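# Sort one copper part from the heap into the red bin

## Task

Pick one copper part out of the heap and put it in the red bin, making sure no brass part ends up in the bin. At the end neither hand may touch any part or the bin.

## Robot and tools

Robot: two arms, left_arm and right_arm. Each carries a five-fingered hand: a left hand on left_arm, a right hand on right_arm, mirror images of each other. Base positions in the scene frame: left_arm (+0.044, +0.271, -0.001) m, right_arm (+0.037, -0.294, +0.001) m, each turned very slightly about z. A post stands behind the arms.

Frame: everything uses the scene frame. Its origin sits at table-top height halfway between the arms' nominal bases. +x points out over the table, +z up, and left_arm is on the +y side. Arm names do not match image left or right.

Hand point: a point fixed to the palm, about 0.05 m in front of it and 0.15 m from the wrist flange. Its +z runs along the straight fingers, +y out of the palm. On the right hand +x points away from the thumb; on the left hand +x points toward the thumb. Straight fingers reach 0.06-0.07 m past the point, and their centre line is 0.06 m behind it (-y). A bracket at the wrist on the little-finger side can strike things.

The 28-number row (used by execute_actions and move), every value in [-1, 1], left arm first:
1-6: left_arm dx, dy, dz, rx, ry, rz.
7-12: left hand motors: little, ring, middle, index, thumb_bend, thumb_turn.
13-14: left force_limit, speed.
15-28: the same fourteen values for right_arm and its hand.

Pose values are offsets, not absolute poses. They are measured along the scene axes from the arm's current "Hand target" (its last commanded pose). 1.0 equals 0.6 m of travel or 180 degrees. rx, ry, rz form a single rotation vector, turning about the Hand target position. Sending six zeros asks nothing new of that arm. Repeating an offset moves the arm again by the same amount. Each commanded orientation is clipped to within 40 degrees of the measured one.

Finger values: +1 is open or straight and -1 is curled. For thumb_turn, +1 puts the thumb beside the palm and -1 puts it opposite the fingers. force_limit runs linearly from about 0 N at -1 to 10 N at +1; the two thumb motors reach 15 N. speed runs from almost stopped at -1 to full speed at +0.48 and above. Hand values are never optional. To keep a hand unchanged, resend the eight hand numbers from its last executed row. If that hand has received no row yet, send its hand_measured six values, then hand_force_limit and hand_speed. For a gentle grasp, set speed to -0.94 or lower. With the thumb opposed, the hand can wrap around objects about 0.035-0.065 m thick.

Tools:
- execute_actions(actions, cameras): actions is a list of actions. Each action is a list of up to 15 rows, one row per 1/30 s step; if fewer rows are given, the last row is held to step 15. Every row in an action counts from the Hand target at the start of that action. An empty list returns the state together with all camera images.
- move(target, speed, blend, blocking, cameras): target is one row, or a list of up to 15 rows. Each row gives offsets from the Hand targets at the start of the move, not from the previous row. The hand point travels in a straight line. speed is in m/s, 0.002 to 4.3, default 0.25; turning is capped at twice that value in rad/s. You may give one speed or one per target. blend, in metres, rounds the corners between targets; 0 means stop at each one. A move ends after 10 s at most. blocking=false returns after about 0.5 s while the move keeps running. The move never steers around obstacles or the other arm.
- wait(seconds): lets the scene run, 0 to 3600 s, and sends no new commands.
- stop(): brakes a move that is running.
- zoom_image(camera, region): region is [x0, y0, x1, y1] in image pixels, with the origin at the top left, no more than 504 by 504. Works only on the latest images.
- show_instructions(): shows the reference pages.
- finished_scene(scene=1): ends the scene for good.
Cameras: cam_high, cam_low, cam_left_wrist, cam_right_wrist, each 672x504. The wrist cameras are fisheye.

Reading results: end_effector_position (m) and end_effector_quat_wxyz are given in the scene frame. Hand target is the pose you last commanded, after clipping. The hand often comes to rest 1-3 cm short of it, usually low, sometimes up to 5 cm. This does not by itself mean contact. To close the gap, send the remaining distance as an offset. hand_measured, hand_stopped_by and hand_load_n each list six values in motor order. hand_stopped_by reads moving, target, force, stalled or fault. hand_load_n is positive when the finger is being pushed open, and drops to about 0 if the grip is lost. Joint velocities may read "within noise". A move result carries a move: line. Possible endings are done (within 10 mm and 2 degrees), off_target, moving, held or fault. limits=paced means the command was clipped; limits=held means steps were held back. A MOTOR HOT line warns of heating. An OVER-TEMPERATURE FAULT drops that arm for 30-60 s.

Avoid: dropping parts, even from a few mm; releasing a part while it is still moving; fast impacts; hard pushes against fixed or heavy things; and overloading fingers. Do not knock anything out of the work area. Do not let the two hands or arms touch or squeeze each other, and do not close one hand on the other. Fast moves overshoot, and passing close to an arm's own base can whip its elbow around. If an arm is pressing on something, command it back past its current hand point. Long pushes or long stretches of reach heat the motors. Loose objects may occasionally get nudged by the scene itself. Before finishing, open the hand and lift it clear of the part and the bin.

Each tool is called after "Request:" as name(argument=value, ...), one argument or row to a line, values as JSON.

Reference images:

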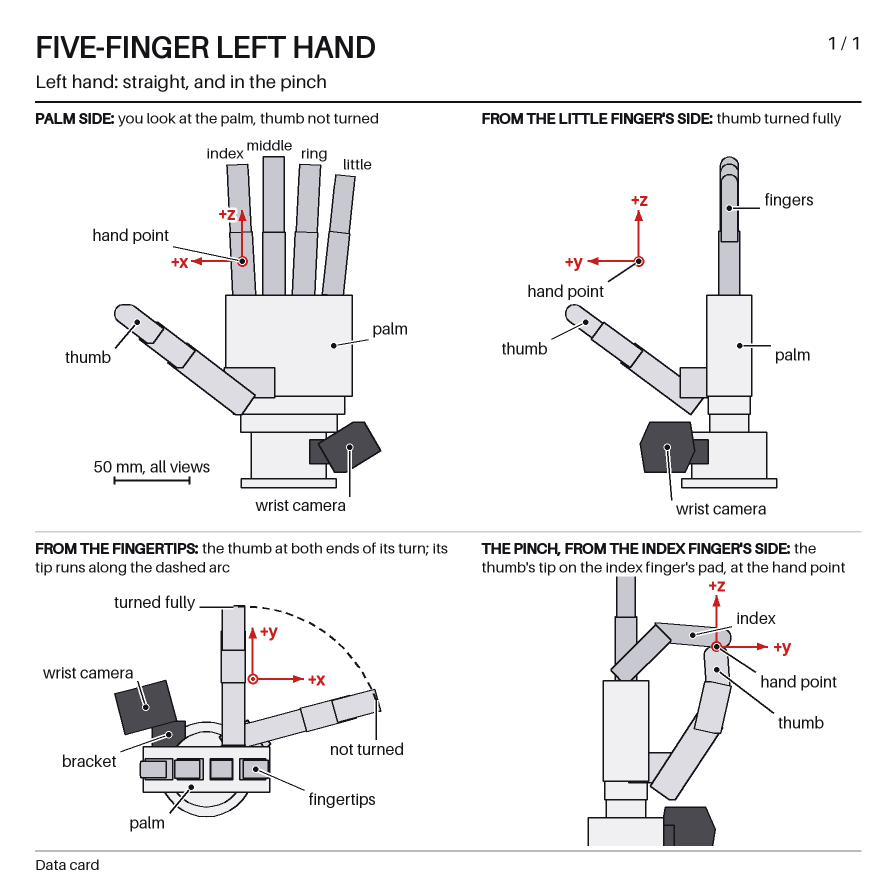

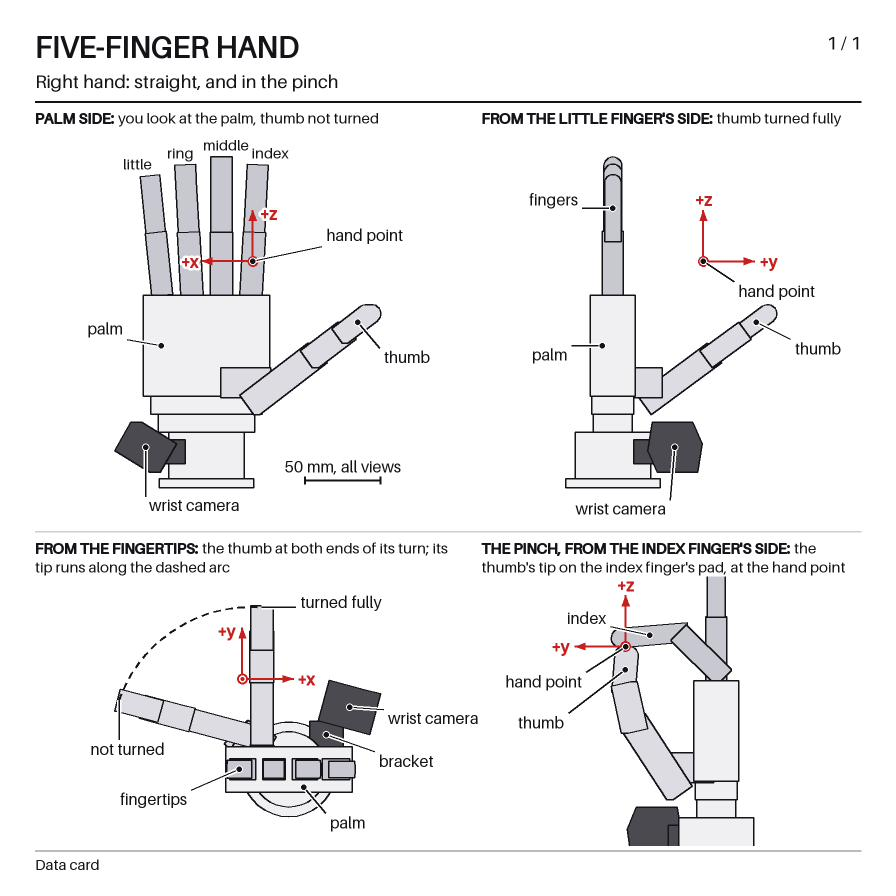

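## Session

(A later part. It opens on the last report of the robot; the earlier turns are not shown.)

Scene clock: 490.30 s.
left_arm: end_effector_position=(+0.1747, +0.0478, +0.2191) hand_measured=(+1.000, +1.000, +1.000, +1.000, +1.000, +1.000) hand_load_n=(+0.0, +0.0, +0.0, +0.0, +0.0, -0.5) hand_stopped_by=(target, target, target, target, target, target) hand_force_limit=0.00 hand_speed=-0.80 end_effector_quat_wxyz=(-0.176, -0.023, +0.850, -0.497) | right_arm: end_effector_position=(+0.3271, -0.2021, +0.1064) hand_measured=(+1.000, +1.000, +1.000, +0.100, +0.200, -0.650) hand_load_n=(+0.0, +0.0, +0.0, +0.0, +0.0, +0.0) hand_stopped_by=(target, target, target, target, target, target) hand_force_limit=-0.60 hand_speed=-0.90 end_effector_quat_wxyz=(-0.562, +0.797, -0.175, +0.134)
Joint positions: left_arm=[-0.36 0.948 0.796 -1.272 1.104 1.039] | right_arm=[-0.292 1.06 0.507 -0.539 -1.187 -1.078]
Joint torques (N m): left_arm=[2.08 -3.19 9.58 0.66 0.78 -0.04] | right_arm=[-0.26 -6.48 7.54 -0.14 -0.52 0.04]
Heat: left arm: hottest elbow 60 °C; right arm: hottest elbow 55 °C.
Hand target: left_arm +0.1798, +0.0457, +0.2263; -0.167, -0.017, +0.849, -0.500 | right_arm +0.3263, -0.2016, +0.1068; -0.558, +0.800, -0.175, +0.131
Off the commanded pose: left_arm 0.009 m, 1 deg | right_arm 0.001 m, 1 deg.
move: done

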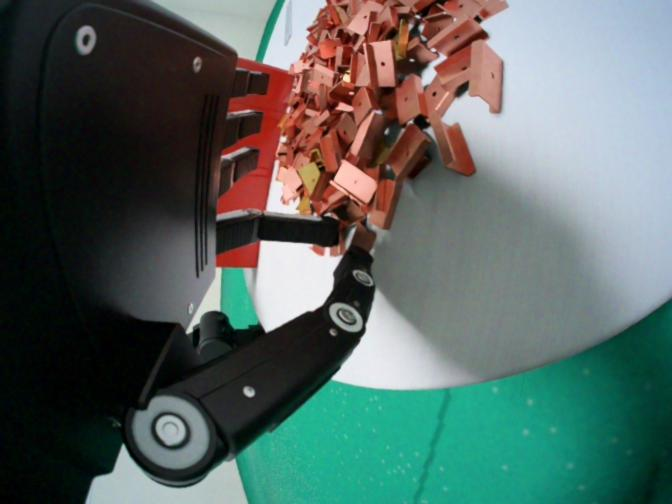

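Request:
move(
  target=[0,0,0,0,0,0,1,1,1,1,1,1,0,-0.8,0.0,0.0,0.0,0,0,0,1,1,1,-0.05,0.2,-0.65,-0.6,-0.8],
  speed=0.05,
  cameras=["cam_right_wrist"],
)

Request:
zoom_image(
  camera="cam_right_wrist",
  region=[300, 170, 440, 310],
)

Scene clock: 493.13 s.
left_arm: end_effector_position=(+0.1747, +0.0478, +0.2191) hand_measured=(+1.000, +1.000, +1.000, +1.000, +1.000, +1.000) hand_load_n=(+0.0, +0.0, +0.0, +0.0, +0.0, +0.0) hand_stopped_by=(target, target, target, target, target, target) hand_force_limit=0.00 hand_speed=-0.80 end_effector_quat_wxyz=(-0.176, -0.023, +0.850, -0.497) | right_arm: end_effector_position=(+0.3268, -0.2019, +0.1065) hand_measured=(+1.000, +1.000, +1.000, -0.050, +0.200, -0.650) hand_load_n=(+0.0, +0.0, +0.0, +1.5, +0.0, +0.0) hand_stopped_by=(target, target, target, target, target, target) hand_force_limit=-0.60 hand_speed=-0.80 end_effector_quat_wxyz=(-0.562, +0.797, -0.176, +0.133)
Joint positions: left_arm=[-0.36 0.948 0.796 -1.272 1.104 1.039] | right_arm=[-0.292 1.06 0.507 -0.54 -1.187 -1.078]
Joint torques (N m): left_arm=[2.14 -3.25 9.59 0.68 0.77 -0.04] | right_arm=[-0.26 -6.48 7.58 -0.08 -0.49 0.03]
Heat: left arm: hottest elbow 60 °C; right arm: hottest elbow 55 °C.
Hand target: left_arm +0.1798, +0.0457, +0.2263; -0.167, -0.017, +0.849, -0.500 | right_arm +0.3263, -0.2016, +0.1068; -0.558, +0.800, -0.175, +0.132
Off the commanded pose: left_arm 0.009 m, 1 deg | right_arm 0.001 m, 1 deg.
move: done

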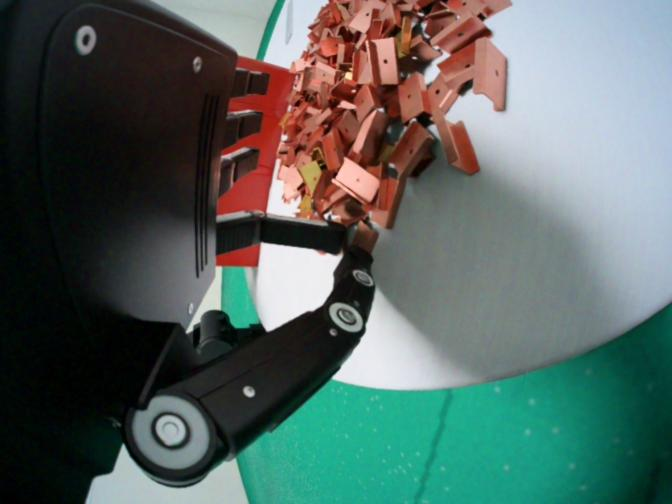

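Scaled by 3.600 from the camera's image (finer frame: 960x720).

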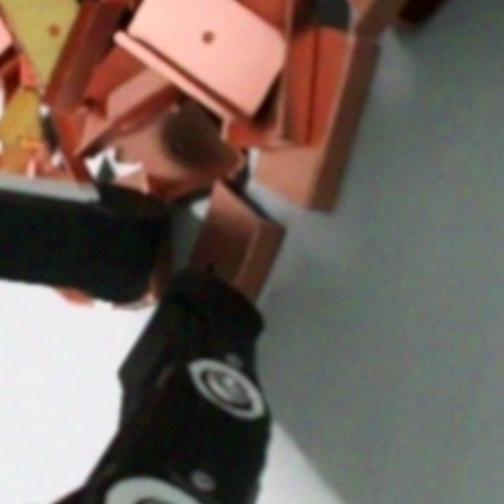

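Request:
move(
  target=[0,0,0,0,0,0,1,1,1,1,1,1,0,-0.8,0.0,0.0,0.0,0,0,0,1,1,1,-0.2,0.2,-0.65,-0.4,-0.8],
  speed=0.05,
  cameras=["cam_right_wrist"],
)

Request:
zoom_image(
  camera="cam_right_wrist",
  region=[300, 170, 440, 310],
)

Scene clock: 497.70 s.
left_arm: end_effector_position=(+0.1747, +0.0478, +0.2191) hand_measured=(+1.000, +1.000, +1.000, +1.000, +1.000, +1.000) hand_load_n=(+0.0, +0.0, +0.0, +0.0, +0.0, +0.0) hand_stopped_by=(target, target, target, target, target, target) hand_force_limit=0.00 hand_speed=-0.80 end_effector_quat_wxyz=(-0.176, -0.023, +0.850, -0.497) | right_arm: end_effector_position=(+0.3267, -0.2027, +0.1054) hand_measured=(+1.000, +1.000, +1.000, -0.200, +0.200, -0.650) hand_load_n=(+0.0, +0.0, +0.0, +1.5, +0.5, +0.0) hand_stopped_by=(target, target, target, target, target, target) hand_force_limit=-0.40 hand_speed=-0.80 end_effector_quat_wxyz=(-0.560, +0.799, -0.178, +0.133)
Joint positions: left_arm=[-0.36 0.948 0.796 -1.272 1.104 1.039] | right_arm=[-0.292 1.06 0.507 -0.543 -1.18 -1.078]
Joint torques (N m): left_arm=[2.14 -3.14 9.57 0.66 0.78 -0.04] | right_arm=[-0.26 -6.48 7.58 -0.01 -0.78 0.03]
Heat: left arm: hottest elbow 61 °C; right arm: hottest elbow 56 °C.
Hand target: left_arm +0.1798, +0.0457, +0.2263; -0.167, -0.017, +0.849, -0.500 | right_arm +0.3263, -0.2016, +0.1068; -0.558, +0.800, -0.175, +0.132
Off the commanded pose: left_arm 0.009 m, 1 deg | right_arm 0.002 m, 0 deg.
move: done

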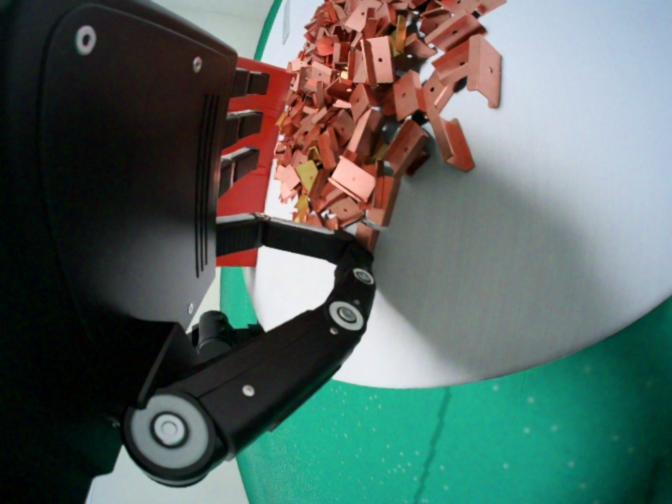

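Scaled by 3.600 from the camera's image (finer frame: 960x720).

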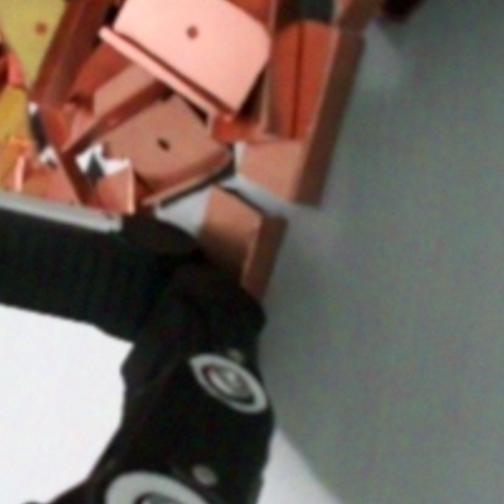

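Request:
move(
  target=[0,0,0,0,0,0,1,1,1,1,1,1,0,-0.8,0.0,0.0,0.03,0,0,0,1,1,1,0.1,0.2,-0.65,-0.4,-0.3],
  speed=0.1,
  cameras=["cam_right_wrist"],
)

Request:
zoom_image(
  camera="cam_right_wrist",
  region=[300, 170, 440, 310],
)

Scene clock: 509.43 s.
left_arm: end_effector_position=(+0.1747, +0.0478, +0.2191) hand_measured=(+1.000, +1.000, +1.000, +1.000, +1.000, +1.000) hand_load_n=(+0.0, +0.0, +0.0, +0.0, +0.0, +0.0) hand_stopped_by=(target, target, target, target, target, target) hand_force_limit=0.00 hand_speed=-0.80 end_effector_quat_wxyz=(-0.176, -0.023, +0.850, -0.497) | right_arm: end_effector_position=(+0.3151, -0.1998, +0.1107) hand_measured=(+1.000, +1.000, +1.000, +0.100, +0.200, -0.650) hand_load_n=(+0.0, +0.0, -0.5, +0.0, +0.0, +0.0) hand_stopped_by=(target, target, target, target, target, target) hand_force_limit=-0.40 hand_speed=-0.30 end_effector_quat_wxyz=(-0.559, +0.799, -0.188, +0.119)
Joint positions: left_arm=[-0.36 0.948 0.796 -1.272 1.104 1.039] | right_arm=[-0.292 1.026 0.507 -0.611 -1.178 -1.078]
Joint torques (N m): left_arm=[2.2 -3.19 9.59 0.65 0.77 -0.04] | right_arm=[-0.32 -6.3 9.89 -0.05 -0.89 0.04]
Heat: left arm: hottest elbow 61 °C; right arm: hottest elbow 57 °C.
Hand target: left_arm +0.1798, +0.0457, +0.2263; -0.167, -0.017, +0.849, -0.500 | right_arm +0.3263, -0.2017, +0.1247; -0.558, +0.800, -0.175, +0.132
Off the commanded pose: left_arm 0.009 m, 1 deg | right_arm 0.018 m, 2 deg.
move: off_target (right_arm)

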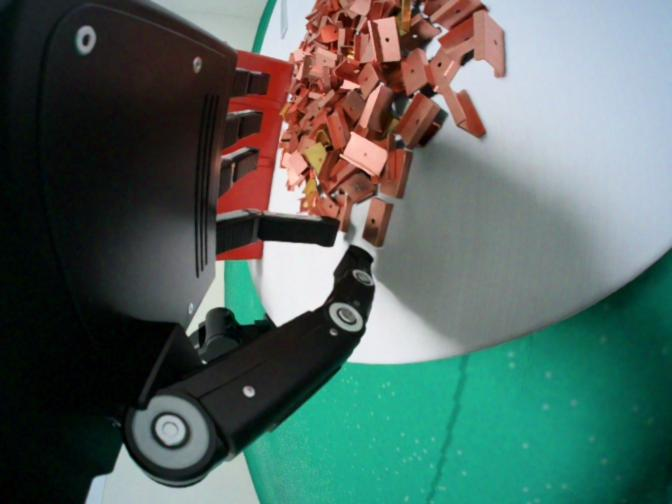

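Scaled by 3.600 from the camera's image (finer frame: 960x720).

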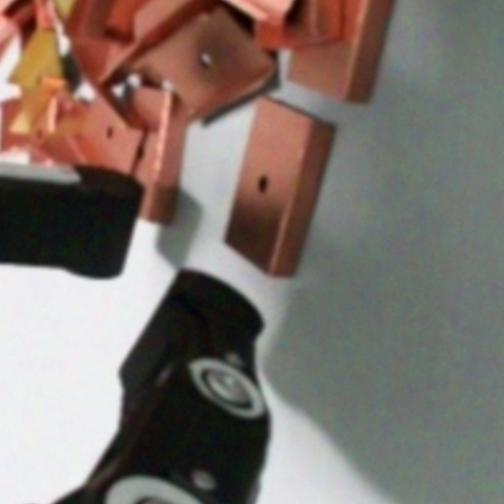

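Request:
move(
  target=[
    [0,0,0,0,0,0,1,1,1,1,1,1,0,-0.8,-0.005,0.0017,0.05,0,0,0,1,1,1,0.1,0.2,-0.65,-0.4,-0.3],
    [0,0,0,0,0,0,1,1,1,1,1,1,0,-0.8,-0.005,0.0017,-0.033,0,0,0,1,1,1,0.1,0.2,-0.65,-0.4,-0.3],
  ],
  speed=0.1,
  cameras=["cam_right_wrist","cam_low"],
)

Request:
zoom_image(
  camera="cam_right_wrist",
  region=[300, 170, 440, 310],
)

Scene clock: 521.77 s.
left_arm: end_effector_position=(+0.1747, +0.0478, +0.2191) hand_measured=(+1.000, +1.000, +1.000, +1.000, +1.000, +1.000) hand_load_n=(+0.0, +0.0, +0.0, +0.0, +0.0, -0.5) hand_stopped_by=(target, target, target, target, target, target) hand_force_limit=0.00 hand_speed=-0.80 end_effector_quat_wxyz=(-0.176, -0.023, +0.850, -0.497) | right_arm: end_effector_position=(+0.3216, -0.2017, +0.1072) hand_measured=(+1.000, +1.000, +1.000, +0.100, +0.200, -0.650) hand_load_n=(+0.0, +0.0, +0.0, +0.0, +0.0, +0.0) hand_stopped_by=(target, target, target, target, target, target) hand_force_limit=-0.40 hand_speed=-0.30 end_effector_quat_wxyz=(-0.559, +0.799, -0.180, +0.130)
Joint positions: left_arm=[-0.36 0.948 0.796 -1.272 1.104 1.039] | right_arm=[-0.292 1.042 0.504 -0.568 -1.178 -1.081]
Joint torques (N m): left_arm=[2.14 -3.25 9.59 0.65 0.77 -0.04] | right_arm=[-0.26 -5.3 7.19 1.03 -0.89 0.08]
Heat: left arm: hottest elbow 61 °C; right arm: hottest elbow 60 °C.
Hand target: left_arm +0.1798, +0.0457, +0.2263; -0.167, -0.017, +0.849, -0.500 | right_arm +0.3233, -0.2006, +0.1050; -0.558, +0.800, -0.175, +0.132
Off the commanded pose: left_arm 0.009 m, 1 deg | right_arm 0.003 m, 1 deg.
move: done
Images, in order (width x height): cam_low 672x504, cam_right_wrist 672x504.

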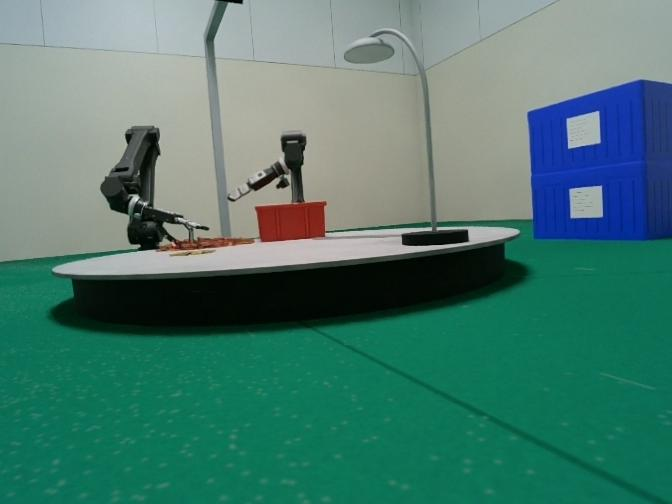

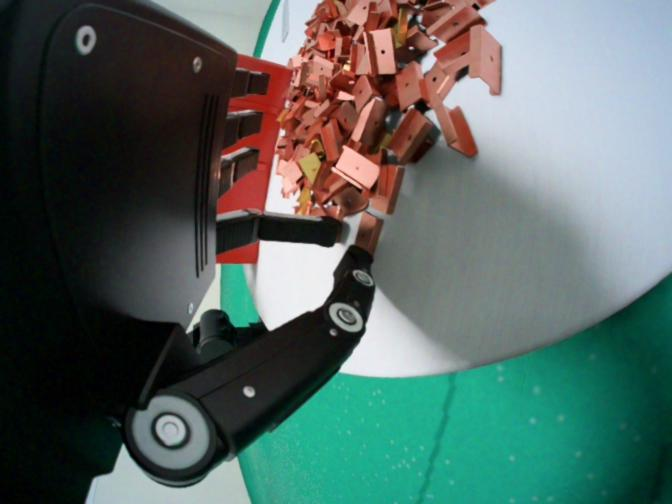

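Scaled by 3.600 from the camera's image (finer frame: 960x720).

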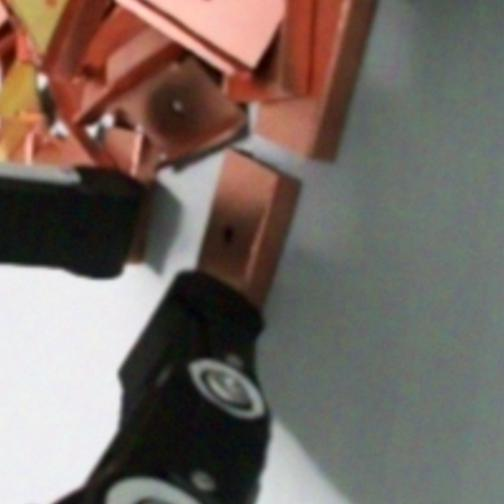

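Request:
move(
  target=[
    [0,0,0,0,0,0,1,1,1,1,1,1,0,-0.8,0.002,0.0068,0.033,0,0,0,1,1,1,0.2,0.2,-0.65,-0.4,-0.3],
    [0,0,0,0,0,0,1,1,1,1,1,1,0,-0.8,0.002,0.0068,-0.0183,0,0,0,1,1,1,0.2,0.2,-0.65,-0.4,-0.3],
  ],
  speed=0.06,
  cameras=["cam_right_wrist","cam_low"],
)

Request:
zoom_image(
  camera="cam_right_wrist",
  region=[300, 170, 440, 310],
)

Scene clock: 532.50 s.
left_arm: end_effector_position=(+0.1747, +0.0478, +0.2191) hand_measured=(+1.000, +1.000, +1.000, +1.000, +1.000, +1.000) hand_load_n=(+0.0, -0.5, +0.0, +0.0, +0.0, +0.0) hand_stopped_by=(target, target, target, target, target, target) hand_force_limit=0.00 hand_speed=-0.80 end_effector_quat_wxyz=(-0.176, -0.023, +0.850, -0.497) | right_arm: end_effector_position=(+0.3277, -0.2001, +0.1050) hand_measured=(+1.000, +1.000, +1.000, +0.200, +0.200, -0.650) hand_load_n=(+0.0, +0.0, -0.5, +0.0, +0.0, +0.0) hand_stopped_by=(target, target, target, target, target, target) hand_force_limit=-0.40 hand_speed=-0.30 end_effector_quat_wxyz=(-0.561, +0.797, -0.175, +0.140)
Joint positions: left_arm=[-0.36 0.948 0.796 -1.272 1.104 1.039] | right_arm=[-0.284 1.049 0.492 -0.494 -1.18 -1.045]
Joint torques (N m): left_arm=[2.08 -3.19 9.58 0.65 0.77 -0.04] | right_arm=[0.21 -4.48 6.2 1.14 -0.46 0.06]
Heat: left arm: hottest elbow 61 °C; right arm: hottest elbow 58 °C.
Hand target: left_arm +0.1798, +0.0457, +0.2263; -0.167, -0.017, +0.849, -0.500 | right_arm +0.3244, -0.1966, +0.0939; -0.558, +0.800, -0.175, +0.132
Off the commanded pose: left_arm 0.009 m, 1 deg | right_arm 0.012 m, 1 deg.
move: off_target (right_arm)
Images, in order (width x height): cam_low 672x504, cam_right_wrist 672x504.

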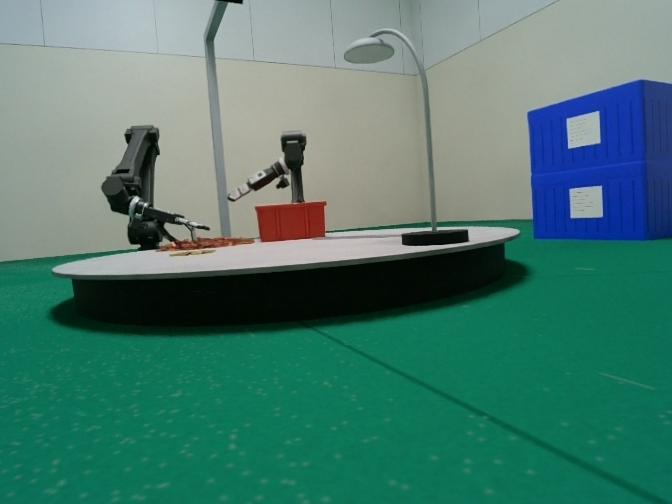

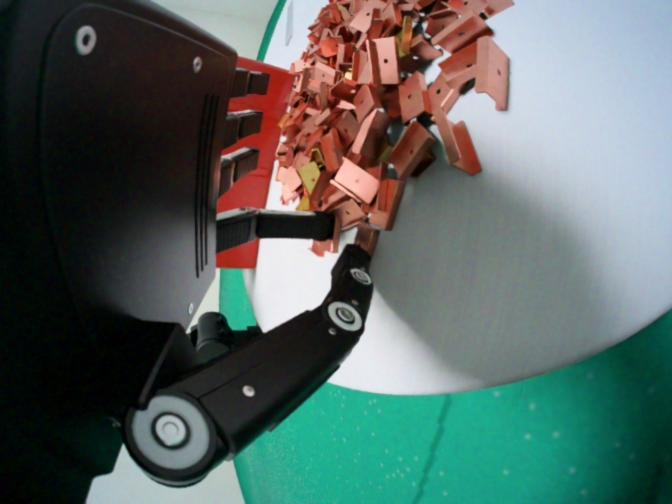

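Scaled by 3.600 from the camera's image (finer frame: 960x720).

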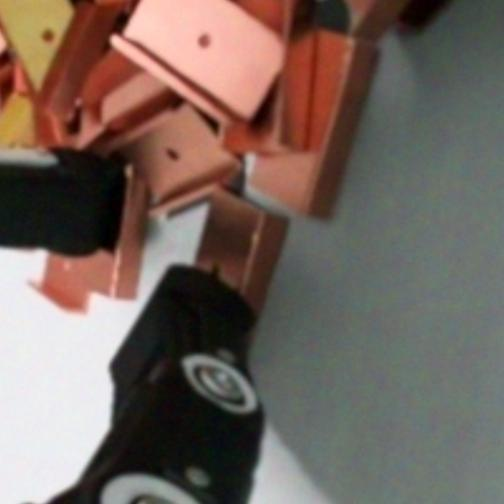

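Request:
move(
  target=[
    [0,0,0,0,0,0,1,1,1,1,1,1,0,-0.8,0.001,-0.0132,0.0518,0,0,0,1,1,1,0.25,0.0,-0.65,-0.4,-0.3],
    [0,0,0,0,0,0,1,1,1,1,1,1,0,-0.8,0.001,-0.0132,0.0152,0,0,0,1,1,1,0.25,0.0,-0.65,-0.4,-0.3],
  ],
  speed=0.06,
  cameras=["cam_right_wrist","cam_low"],
)

Request:
zoom_image(
  camera="cam_right_wrist",
  region=[300, 170, 440, 310],
)

Scene clock: 544.10 s.
left_arm: end_effector_position=(+0.1747, +0.0478, +0.2191) hand_measured=(+1.000, +1.000, +1.000, +1.000, +1.000, +1.000) hand_load_n=(-0.5, +0.0, +0.0, +0.0, +0.0, +0.0) hand_stopped_by=(target, target, target, target, target, target) hand_force_limit=0.00 hand_speed=-0.80 end_effector_quat_wxyz=(-0.176, -0.023, +0.850, -0.497) | right_arm: end_effector_position=(+0.3186, -0.1987, +0.1045) hand_measured=(+1.000, +1.000, +1.000, +0.250, +0.000, -0.650) hand_load_n=(+0.0, +0.0, +0.0, +0.0, +0.0, +0.0) hand_stopped_by=(target, target, target, target, target, target) hand_force_limit=-0.40 hand_speed=-0.30 end_effector_quat_wxyz=(-0.561, +0.800, -0.174, +0.122)
Joint positions: left_arm=[-0.36 0.948 0.796 -1.272 1.104 1.039] | right_arm=[-0.285 1.054 0.505 -0.587 -1.185 -1.107]
Joint torques (N m): left_arm=[2.08 -3.25 9.58 0.66 0.77 -0.03] | right_arm=[-1.73 -4.89 7.6 0.96 -0.81 0.04]
Heat: left arm: hottest elbow 61 °C; right arm: hottest elbow 56 °C.
Hand target: left_arm +0.1798, +0.0457, +0.2263; -0.167, -0.017, +0.849, -0.500 | right_arm +0.3251, -0.2046, +0.1031; -0.558, +0.801, -0.175, +0.132
Off the commanded pose: left_arm 0.009 m, 1 deg | right_arm 0.009 m, 1 deg.
move: done
Images, in order (width x height): cam_low 672x504, cam_right_wrist 672x504.

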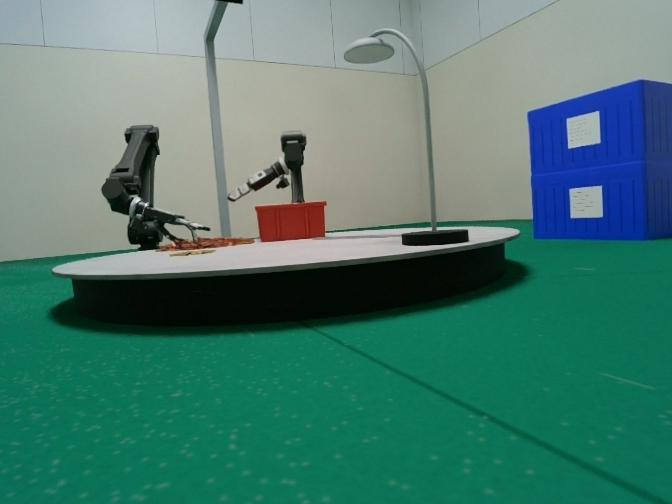

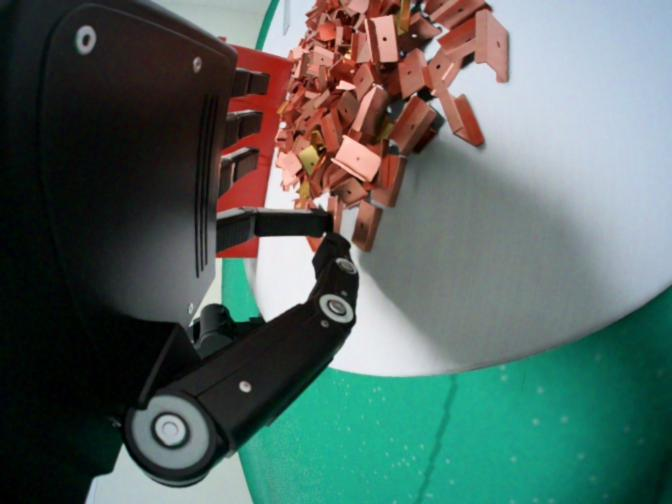

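Scaled by 3.600 from the camera's image (finer frame: 960x720).

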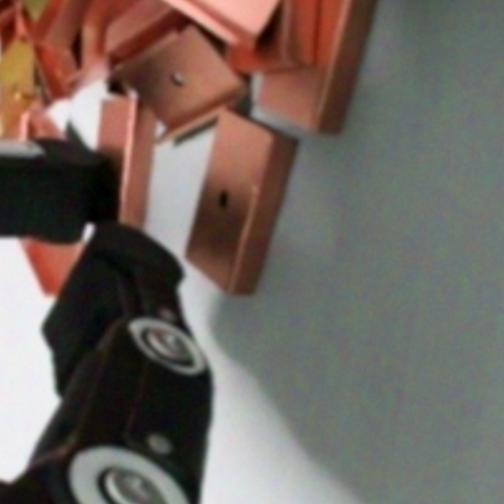

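Request:
move(
  target=[
    [0,0,0,0,0,0,1,1,1,1,1,1,0,-0.8,-0.03,-0.06,0.035,0,0,0,1,1,1,0.0,0.0,-0.65,-0.4,-0.3],
    [0,0,0,0,0,0,1,1,1,1,1,1,0,-0.8,-0.03,-0.06,0.0,0,0,0,1,1,1,0.0,0.0,-0.65,-0.4,-0.3],
  ],
  speed=0.06,
  cameras=["cam_right_wrist","cam_low","cam_high"],
)

Request:
zoom_image(
  camera="cam_right_wrist",
  region=[280, 130, 480, 330],
)

Request:
zoom_image(
  camera="cam_high",
  region=[280, 90, 440, 250],
)

Request:
zoom_image(
  camera="cam_low",
  region=[140, 190, 240, 270],
)

Scene clock: 565.03 s.
left_arm: end_effector_position=(+0.1747, +0.0478, +0.2191) hand_measured=(+1.000, +1.000, +1.000, +1.000, +1.000, +1.000) hand_load_n=(+0.0, +0.0, +0.0, +0.0, +0.0, -0.5) hand_stopped_by=(target, target, target, target, target, target) hand_force_limit=0.00 hand_speed=-0.80 end_effector_quat_wxyz=(-0.176, -0.023, +0.850, -0.497) | right_arm: end_effector_position=(+0.3014, -0.2349, +0.1033) hand_measured=(+1.000, +1.000, +1.000, +0.000, +0.000, -0.650) hand_load_n=(+0.0, +0.0, +0.0, +0.0, +0.0, +0.0) hand_stopped_by=(target, target, target, target, target, target) hand_force_limit=-0.40 hand_speed=-0.30 end_effector_quat_wxyz=(-0.559, +0.801, -0.174, +0.123)
Joint positions: left_arm=[-0.36 0.948 0.796 -1.272 1.104 1.039] | right_arm=[-0.444 1.123 0.568 -0.982 -1.218 -1.536]
Joint torques (N m): left_arm=[2.08 -3.19 9.58 0.66 0.77 -0.04] | right_arm=[-1.73 -5.48 7.17 0.39 -1.17 0.04]
Heat: left arm: hottest elbow 61 °C; right arm: hottest elbow 56 °C.
Hand target: left_arm +0.1798, +0.0457, +0.2263; -0.167, -0.017, +0.849, -0.500 | right_arm +0.3072, -0.2405, +0.1031; -0.558, +0.800, -0.175, +0.132
Off the commanded pose: left_arm 0.009 m, 1 deg | right_arm 0.008 m, 1 deg.
move: done
Images, in order (width x height): cam_high 672x504, cam_low 672x504, cam_right_wrist 672x504.

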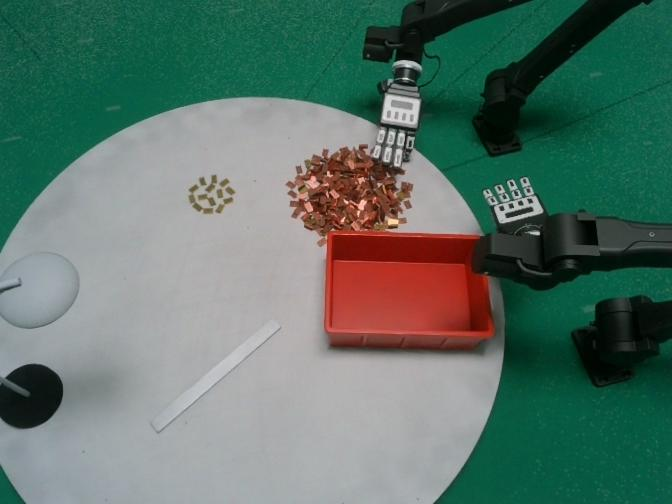

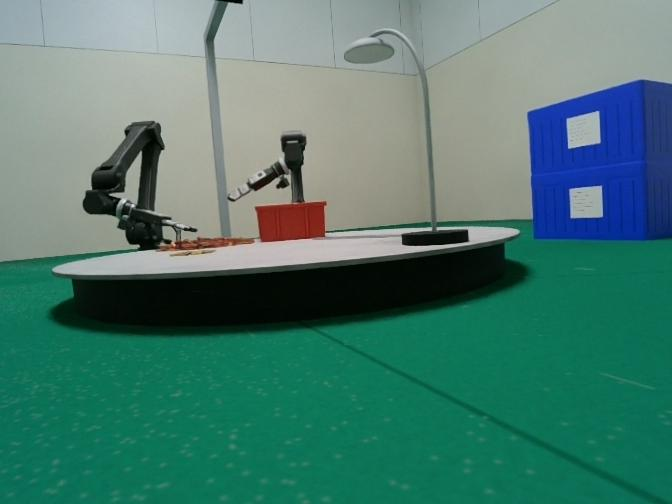

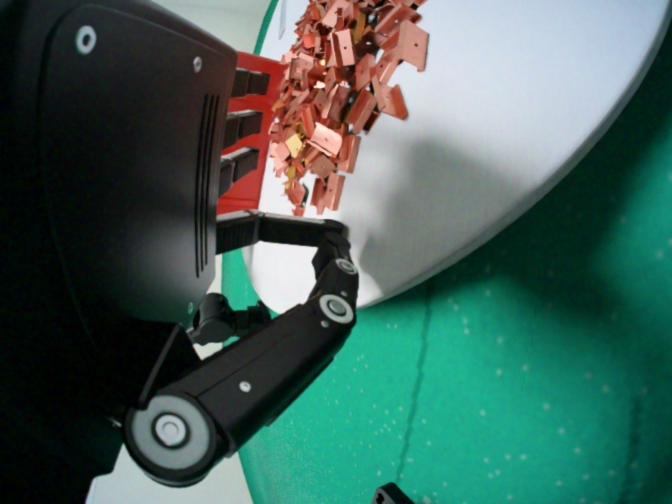

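Scaled by 2.520 from the camera's image (finer frame: 960x720).

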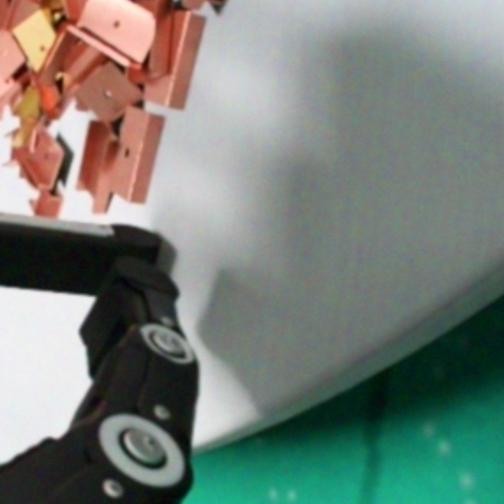

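Scaled by 3.150.

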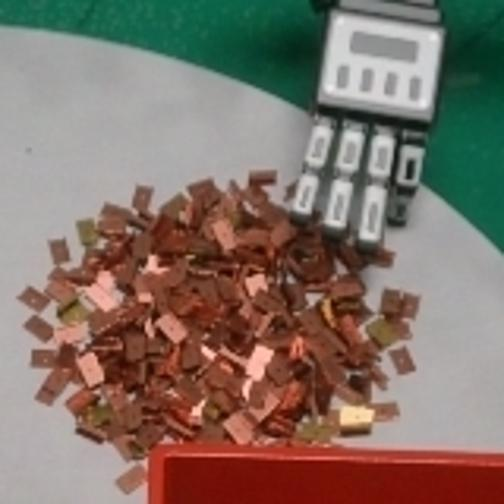

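Scaled by 5.040.

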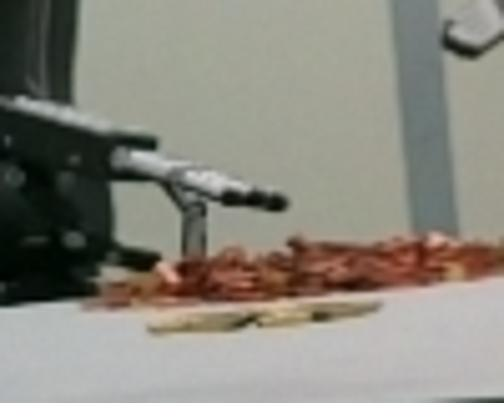

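Request:
move(
  target=[0,0,0,0,0,0,1,1,1,1,1,1,0,-0.8,0,0,-0.012,0,0,0,1,1,1,0.0,0.0,-0.65,-0.4,-0.3],
  speed=0.03,
  cameras=["cam_right_wrist"],
)

Request:
zoom_image(
  camera="cam_right_wrist",
  region=[280, 130, 480, 330],
)

Scene clock: 569.60 s.
left_arm: end_effector_position=(+0.1747, +0.0478, +0.2191) hand_measured=(+1.000, +1.000, +1.000, +1.000, +1.000, +1.000) hand_load_n=(+0.0, -0.5, -0.5, +0.0, +0.0, -0.5) hand_stopped_by=(target, target, target, target, target, target) hand_force_limit=0.00 hand_speed=-0.80 end_effector_quat_wxyz=(-0.176, -0.023, +0.850, -0.497) | right_arm: end_effector_position=(+0.3051, -0.2357, +0.1019) hand_measured=(+1.000, +1.000, +1.000, +0.000, +0.000, -0.650) hand_load_n=(-0.5, +0.0, +0.0, +0.0, +0.0, -0.5) hand_stopped_by=(target, target, target, target, target, target) hand_force_limit=-0.40 hand_speed=-0.30 end_effector_quat_wxyz=(-0.561, +0.800, -0.171, +0.127)
Joint positions: left_arm=[-0.36 0.948 0.796 -1.272 1.104 1.039] | right_arm=[-0.444 1.133 0.568 -0.962 -1.225 -1.536]
Joint torques (N m): left_arm=[2.08 -3.25 9.58 0.65 0.77 -0.04] | right_arm=[-1.67 -5.25 6.32 0.61 -0.86 0.03]
Heat: left arm: hottest elbow 61 °C; right arm: hottest elbow 56 °C.
Hand target: left_arm +0.1798, +0.0457, +0.2263; -0.167, -0.017, +0.849, -0.500 | right_arm +0.3071, -0.2406, +0.0959; -0.558, +0.801, -0.175, +0.132
Off the commanded pose: left_arm 0.009 m, 1 deg | right_arm 0.008 m, 1 deg.
move: done

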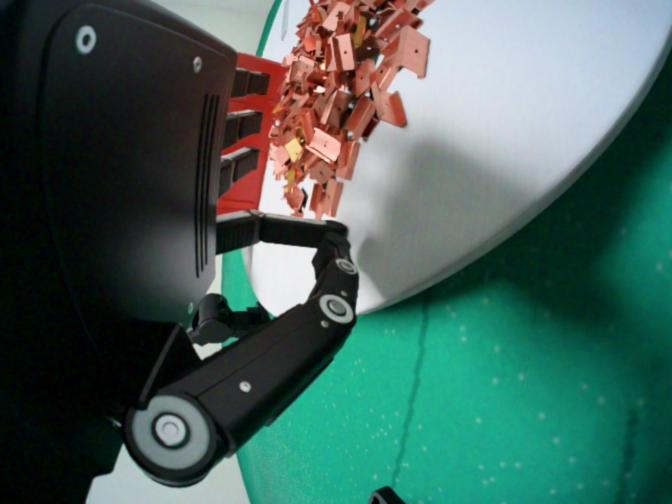

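Scaled by 2.520 from the camera's image (finer frame: 960x720).

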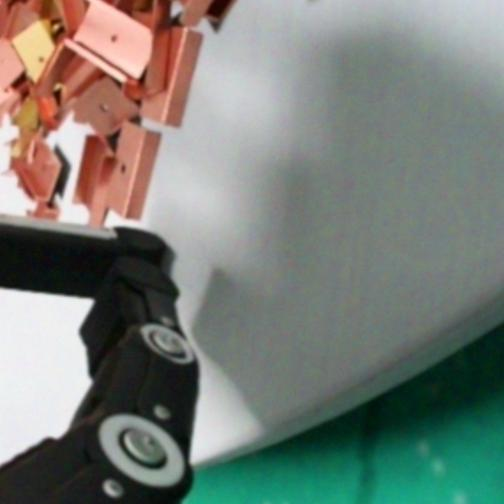

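Request:
move(
  target=[0,0,0,0,0,0,1,1,1,1,1,1,0,-0.8,0,0,-0.013,0,0,0,1,1,1,0.0,0.0,-0.65,-0.4,-0.3],
  speed=0.03,
  cameras=["cam_right_wrist"],
)

Request:
zoom_image(
  camera="cam_right_wrist",
  region=[280, 130, 480, 330],
)

Scene clock: 574.33 s.
left_arm: end_effector_position=(+0.1747, +0.0478, +0.2191) hand_measured=(+1.000, +1.000, +1.000, +1.000, +1.000, +1.000) hand_load_n=(+0.0, +0.0, +0.0, -0.5, +0.0, +0.0) hand_stopped_by=(target, target, target, target, target, target) hand_force_limit=0.00 hand_speed=-0.80 end_effector_quat_wxyz=(-0.176, -0.023, +0.850, -0.497) | right_arm: end_effector_position=(+0.3064, -0.2344, +0.1005) hand_measured=(+1.000, +1.000, +1.000, +0.000, +0.000, -0.650) hand_load_n=(+0.0, +0.0, +0.0, -1.0, +0.0, +0.0) hand_stopped_by=(target, target, target, target, target, target) hand_force_limit=-0.40 hand_speed=-0.30 end_effector_quat_wxyz=(-0.566, +0.796, -0.173, +0.127)
Joint positions: left_arm=[-0.36 0.948 0.796 -1.272 1.104 1.039] | right_arm=[-0.444 1.142 0.563 -0.942 -1.238 -1.526]
Joint torques (N m): left_arm=[2.14 -3.19 9.58 0.65 0.77 -0.04] | right_arm=[-1.67 -4.78 5.78 0.9 -0.32 -0.04]
Heat: left arm: hottest elbow 61 °C; right arm: hottest elbow 56 °C.
Hand target: left_arm +0.1798, +0.0457, +0.2263; -0.167, -0.017, +0.849, -0.500 | right_arm +0.3071, -0.2405, +0.0881; -0.558, +0.800, -0.175, +0.132
Off the commanded pose: left_arm 0.009 m, 1 deg | right_arm 0.014 m, 1 deg.
move: off_target (right_arm)

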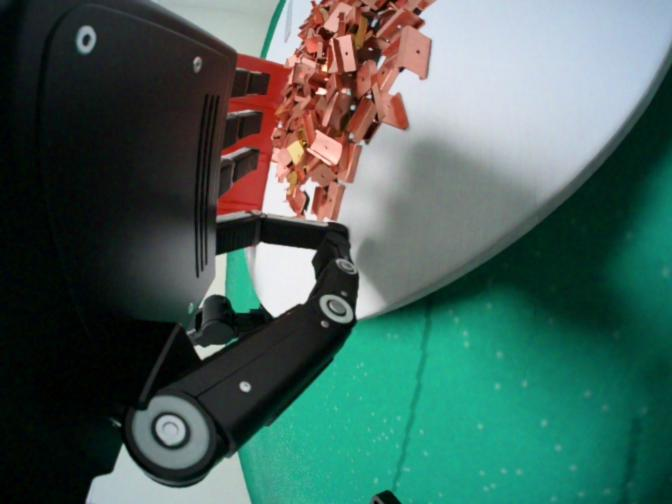

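Scaled by 2.520 from the camera's image (finer frame: 960x720).

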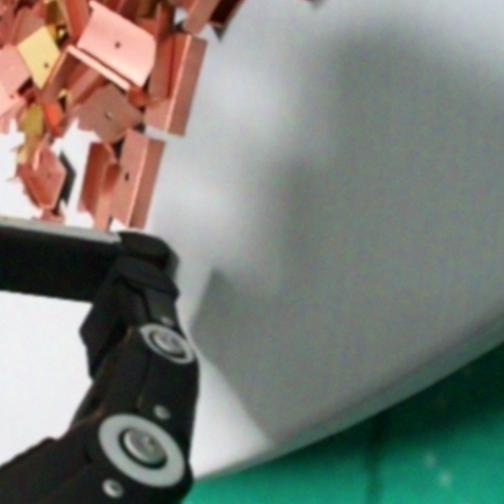

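Request:
execute_actions(
  actions=[],
  cameras=["cam_high","cam_right_wrist"],
)

Request:
zoom_image(
  camera="cam_high",
  region=[370, 150, 430, 220],
)

Request:
zoom_image(
  camera="cam_right_wrist",
  region=[280, 130, 400, 240],
)

Scene clock: 591.47 s.
left_arm: end_effector_position=(+0.1747, +0.0478, +0.2191) hand_measured=(+1.000, +1.000, +1.000, +1.000, +1.000, +1.000) hand_load_n=(+0.0, +0.0, +0.0, +0.0, +0.0, +0.0) hand_stopped_by=(target, target, target, target, target, target) hand_force_limit=0.00 hand_speed=-0.80 end_effector_quat_wxyz=(-0.176, -0.023, +0.850, -0.497) | right_arm: end_effector_position=(+0.3064, -0.2344, +0.1005) hand_measured=(+1.000, +1.000, +1.000, +0.000, +0.000, -0.650) hand_load_n=(+0.0, +0.0, +0.0, -1.0, +0.0, +0.0) hand_stopped_by=(target, target, target, target, target, target) hand_force_limit=-0.40 hand_speed=-0.30 end_effector_quat_wxyz=(-0.566, +0.796, -0.173, +0.127)
Joint positions: left_arm=[-0.36 0.948 0.796 -1.272 1.104 1.039] | right_arm=[-0.444 1.142 0.563 -0.942 -1.238 -1.525]
Joint velocities: within noise
Joint torques (N m): left_arm=[2.08 -3.19 9.57 0.65 0.77 -0.04] | right_arm=[-1.73 -4.84 5.74 0.91 -0.32 -0.06]
Heat: left arm: hottest elbow 62 °C; right arm: hottest elbow 56 °C.
Hand target: left_arm +0.1798, +0.0457, +0.2263; -0.167, -0.017, +0.849, -0.500 | right_arm +0.3071, -0.2405, +0.0881; -0.558, +0.800, -0.175, +0.132
Off the commanded pose: left_arm 0.009 m, 1 deg | right_arm 0.014 m, 1 deg.
Images, in order (width x height): cam_high 672x504, cam_right_wrist 672x504.

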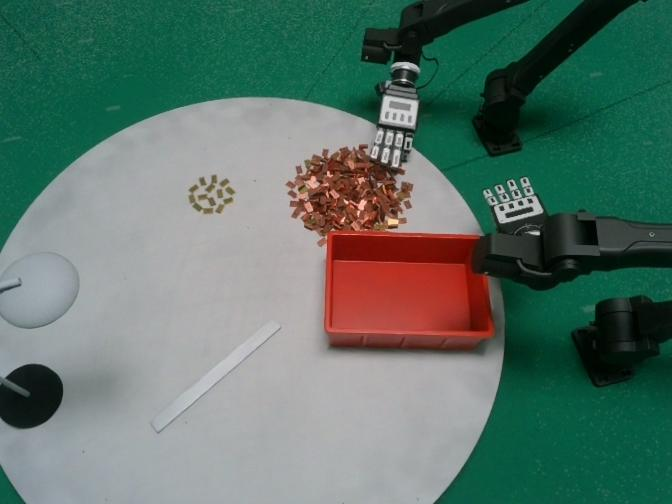

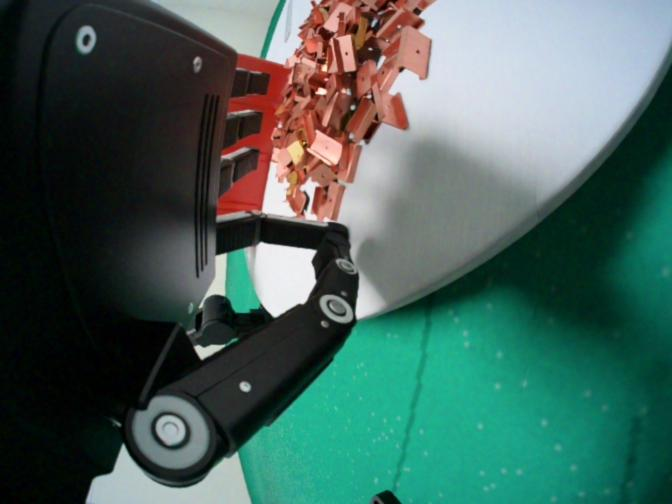

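Scaled by 7.200.

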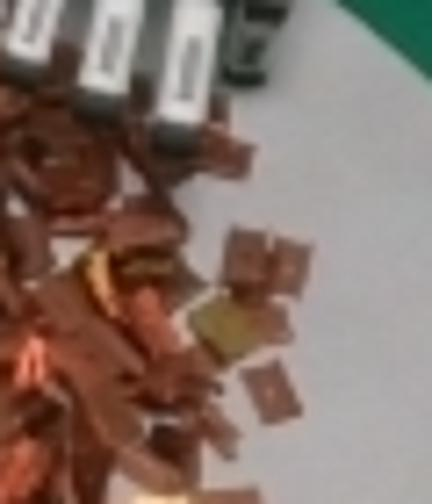

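Scaled by 4.200 from the camera's image (finer frame: 960x720).

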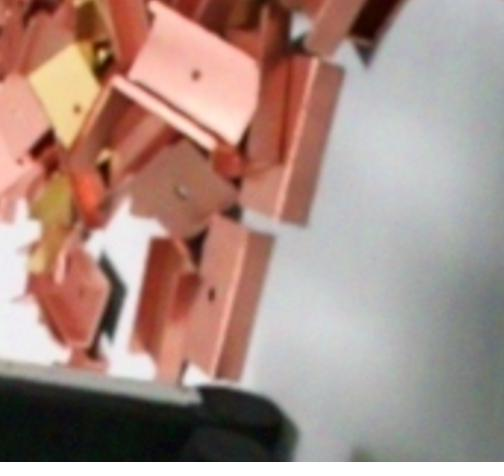

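Request:
move(
  target=[
    [0,0,0,0,0,0,1,1,1,1,1,1,0,-0.8,0,0,0.0698,0,0,0,1,1,1,0.0,0.0,-0.65,-0.4,-0.3],
    [0,0,0,0,0,0,1,1,1,1,1,1,0,-0.8,0.0318,0.0383,0.0698,0,0,0,1,1,1,0.25,0.1,-0.65,-0.4,-0.3],
    [0,0,0,0,0,0,1,1,1,1,1,1,0,-0.8,0.0318,0.0383,0.0365,0,0,0,1,1,1,0.25,0.1,-0.65,-0.4,-0.3],
  ],
  speed=0.06,
  cameras=["cam_right_wrist"],
)

Request:
zoom_image(
  camera="cam_right_wrist",
  region=[300, 170, 440, 310],
)

Scene clock: 618.13 s.
left_arm: end_effector_position=(+0.1747, +0.0478, +0.2191) hand_measured=(+1.000, +1.000, +1.000, +1.000, +1.000, +1.000) hand_load_n=(+0.0, +0.0, +0.0, +0.0, +0.0, -0.5) hand_stopped_by=(target, target, target, target, target, target) hand_force_limit=0.00 hand_speed=-0.80 end_effector_quat_wxyz=(-0.176, -0.023, +0.850, -0.497) | right_arm: end_effector_position=(+0.3264, -0.2210, +0.1139) hand_measured=(+1.000, +1.000, +1.000, +0.250, +0.100, -0.650) hand_load_n=(+0.0, +0.0, +0.0, +0.5, +0.0, +0.0) hand_stopped_by=(target, target, target, target, target, target) hand_force_limit=-0.40 hand_speed=-0.30 end_effector_quat_wxyz=(-0.558, +0.799, -0.177, +0.137)
Joint positions: left_arm=[-0.36 0.948 0.796 -1.272 1.104 1.039] | right_arm=[-0.36 1.078 0.559 -0.717 -1.202 -1.239]
Joint torques (N m): left_arm=[2.14 -3.19 9.58 0.66 0.77 -0.04] | right_arm=[0.32 -5.42 6.93 0.87 -0.91 0.16]
Heat: left arm: hottest elbow 62 °C; right arm: hottest elbow 55 °C.
Hand target: left_arm +0.1798, +0.0457, +0.2263; -0.167, -0.017, +0.849, -0.500 | right_arm +0.3262, -0.2175, +0.1100; -0.558, +0.800, -0.175, +0.132
Off the commanded pose: left_arm 0.009 m, 1 deg | right_arm 0.005 m, 1 deg.
move: done

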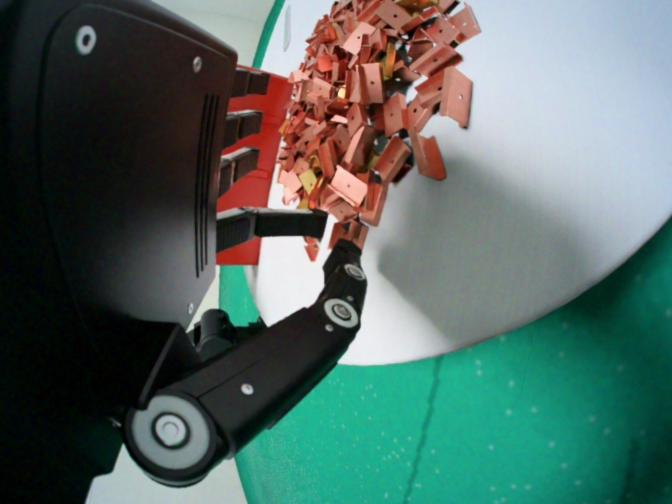

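Scaled by 3.600 from the camera's image (finer frame: 960x720).

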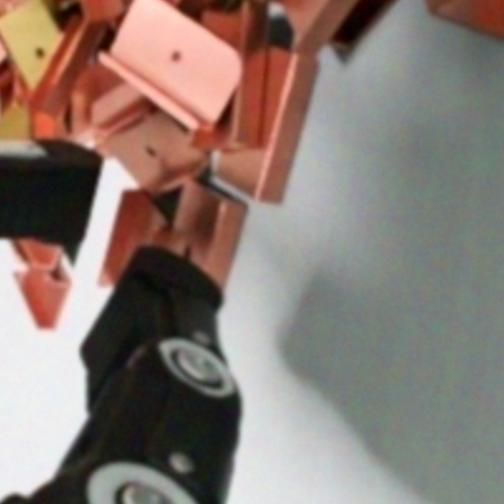

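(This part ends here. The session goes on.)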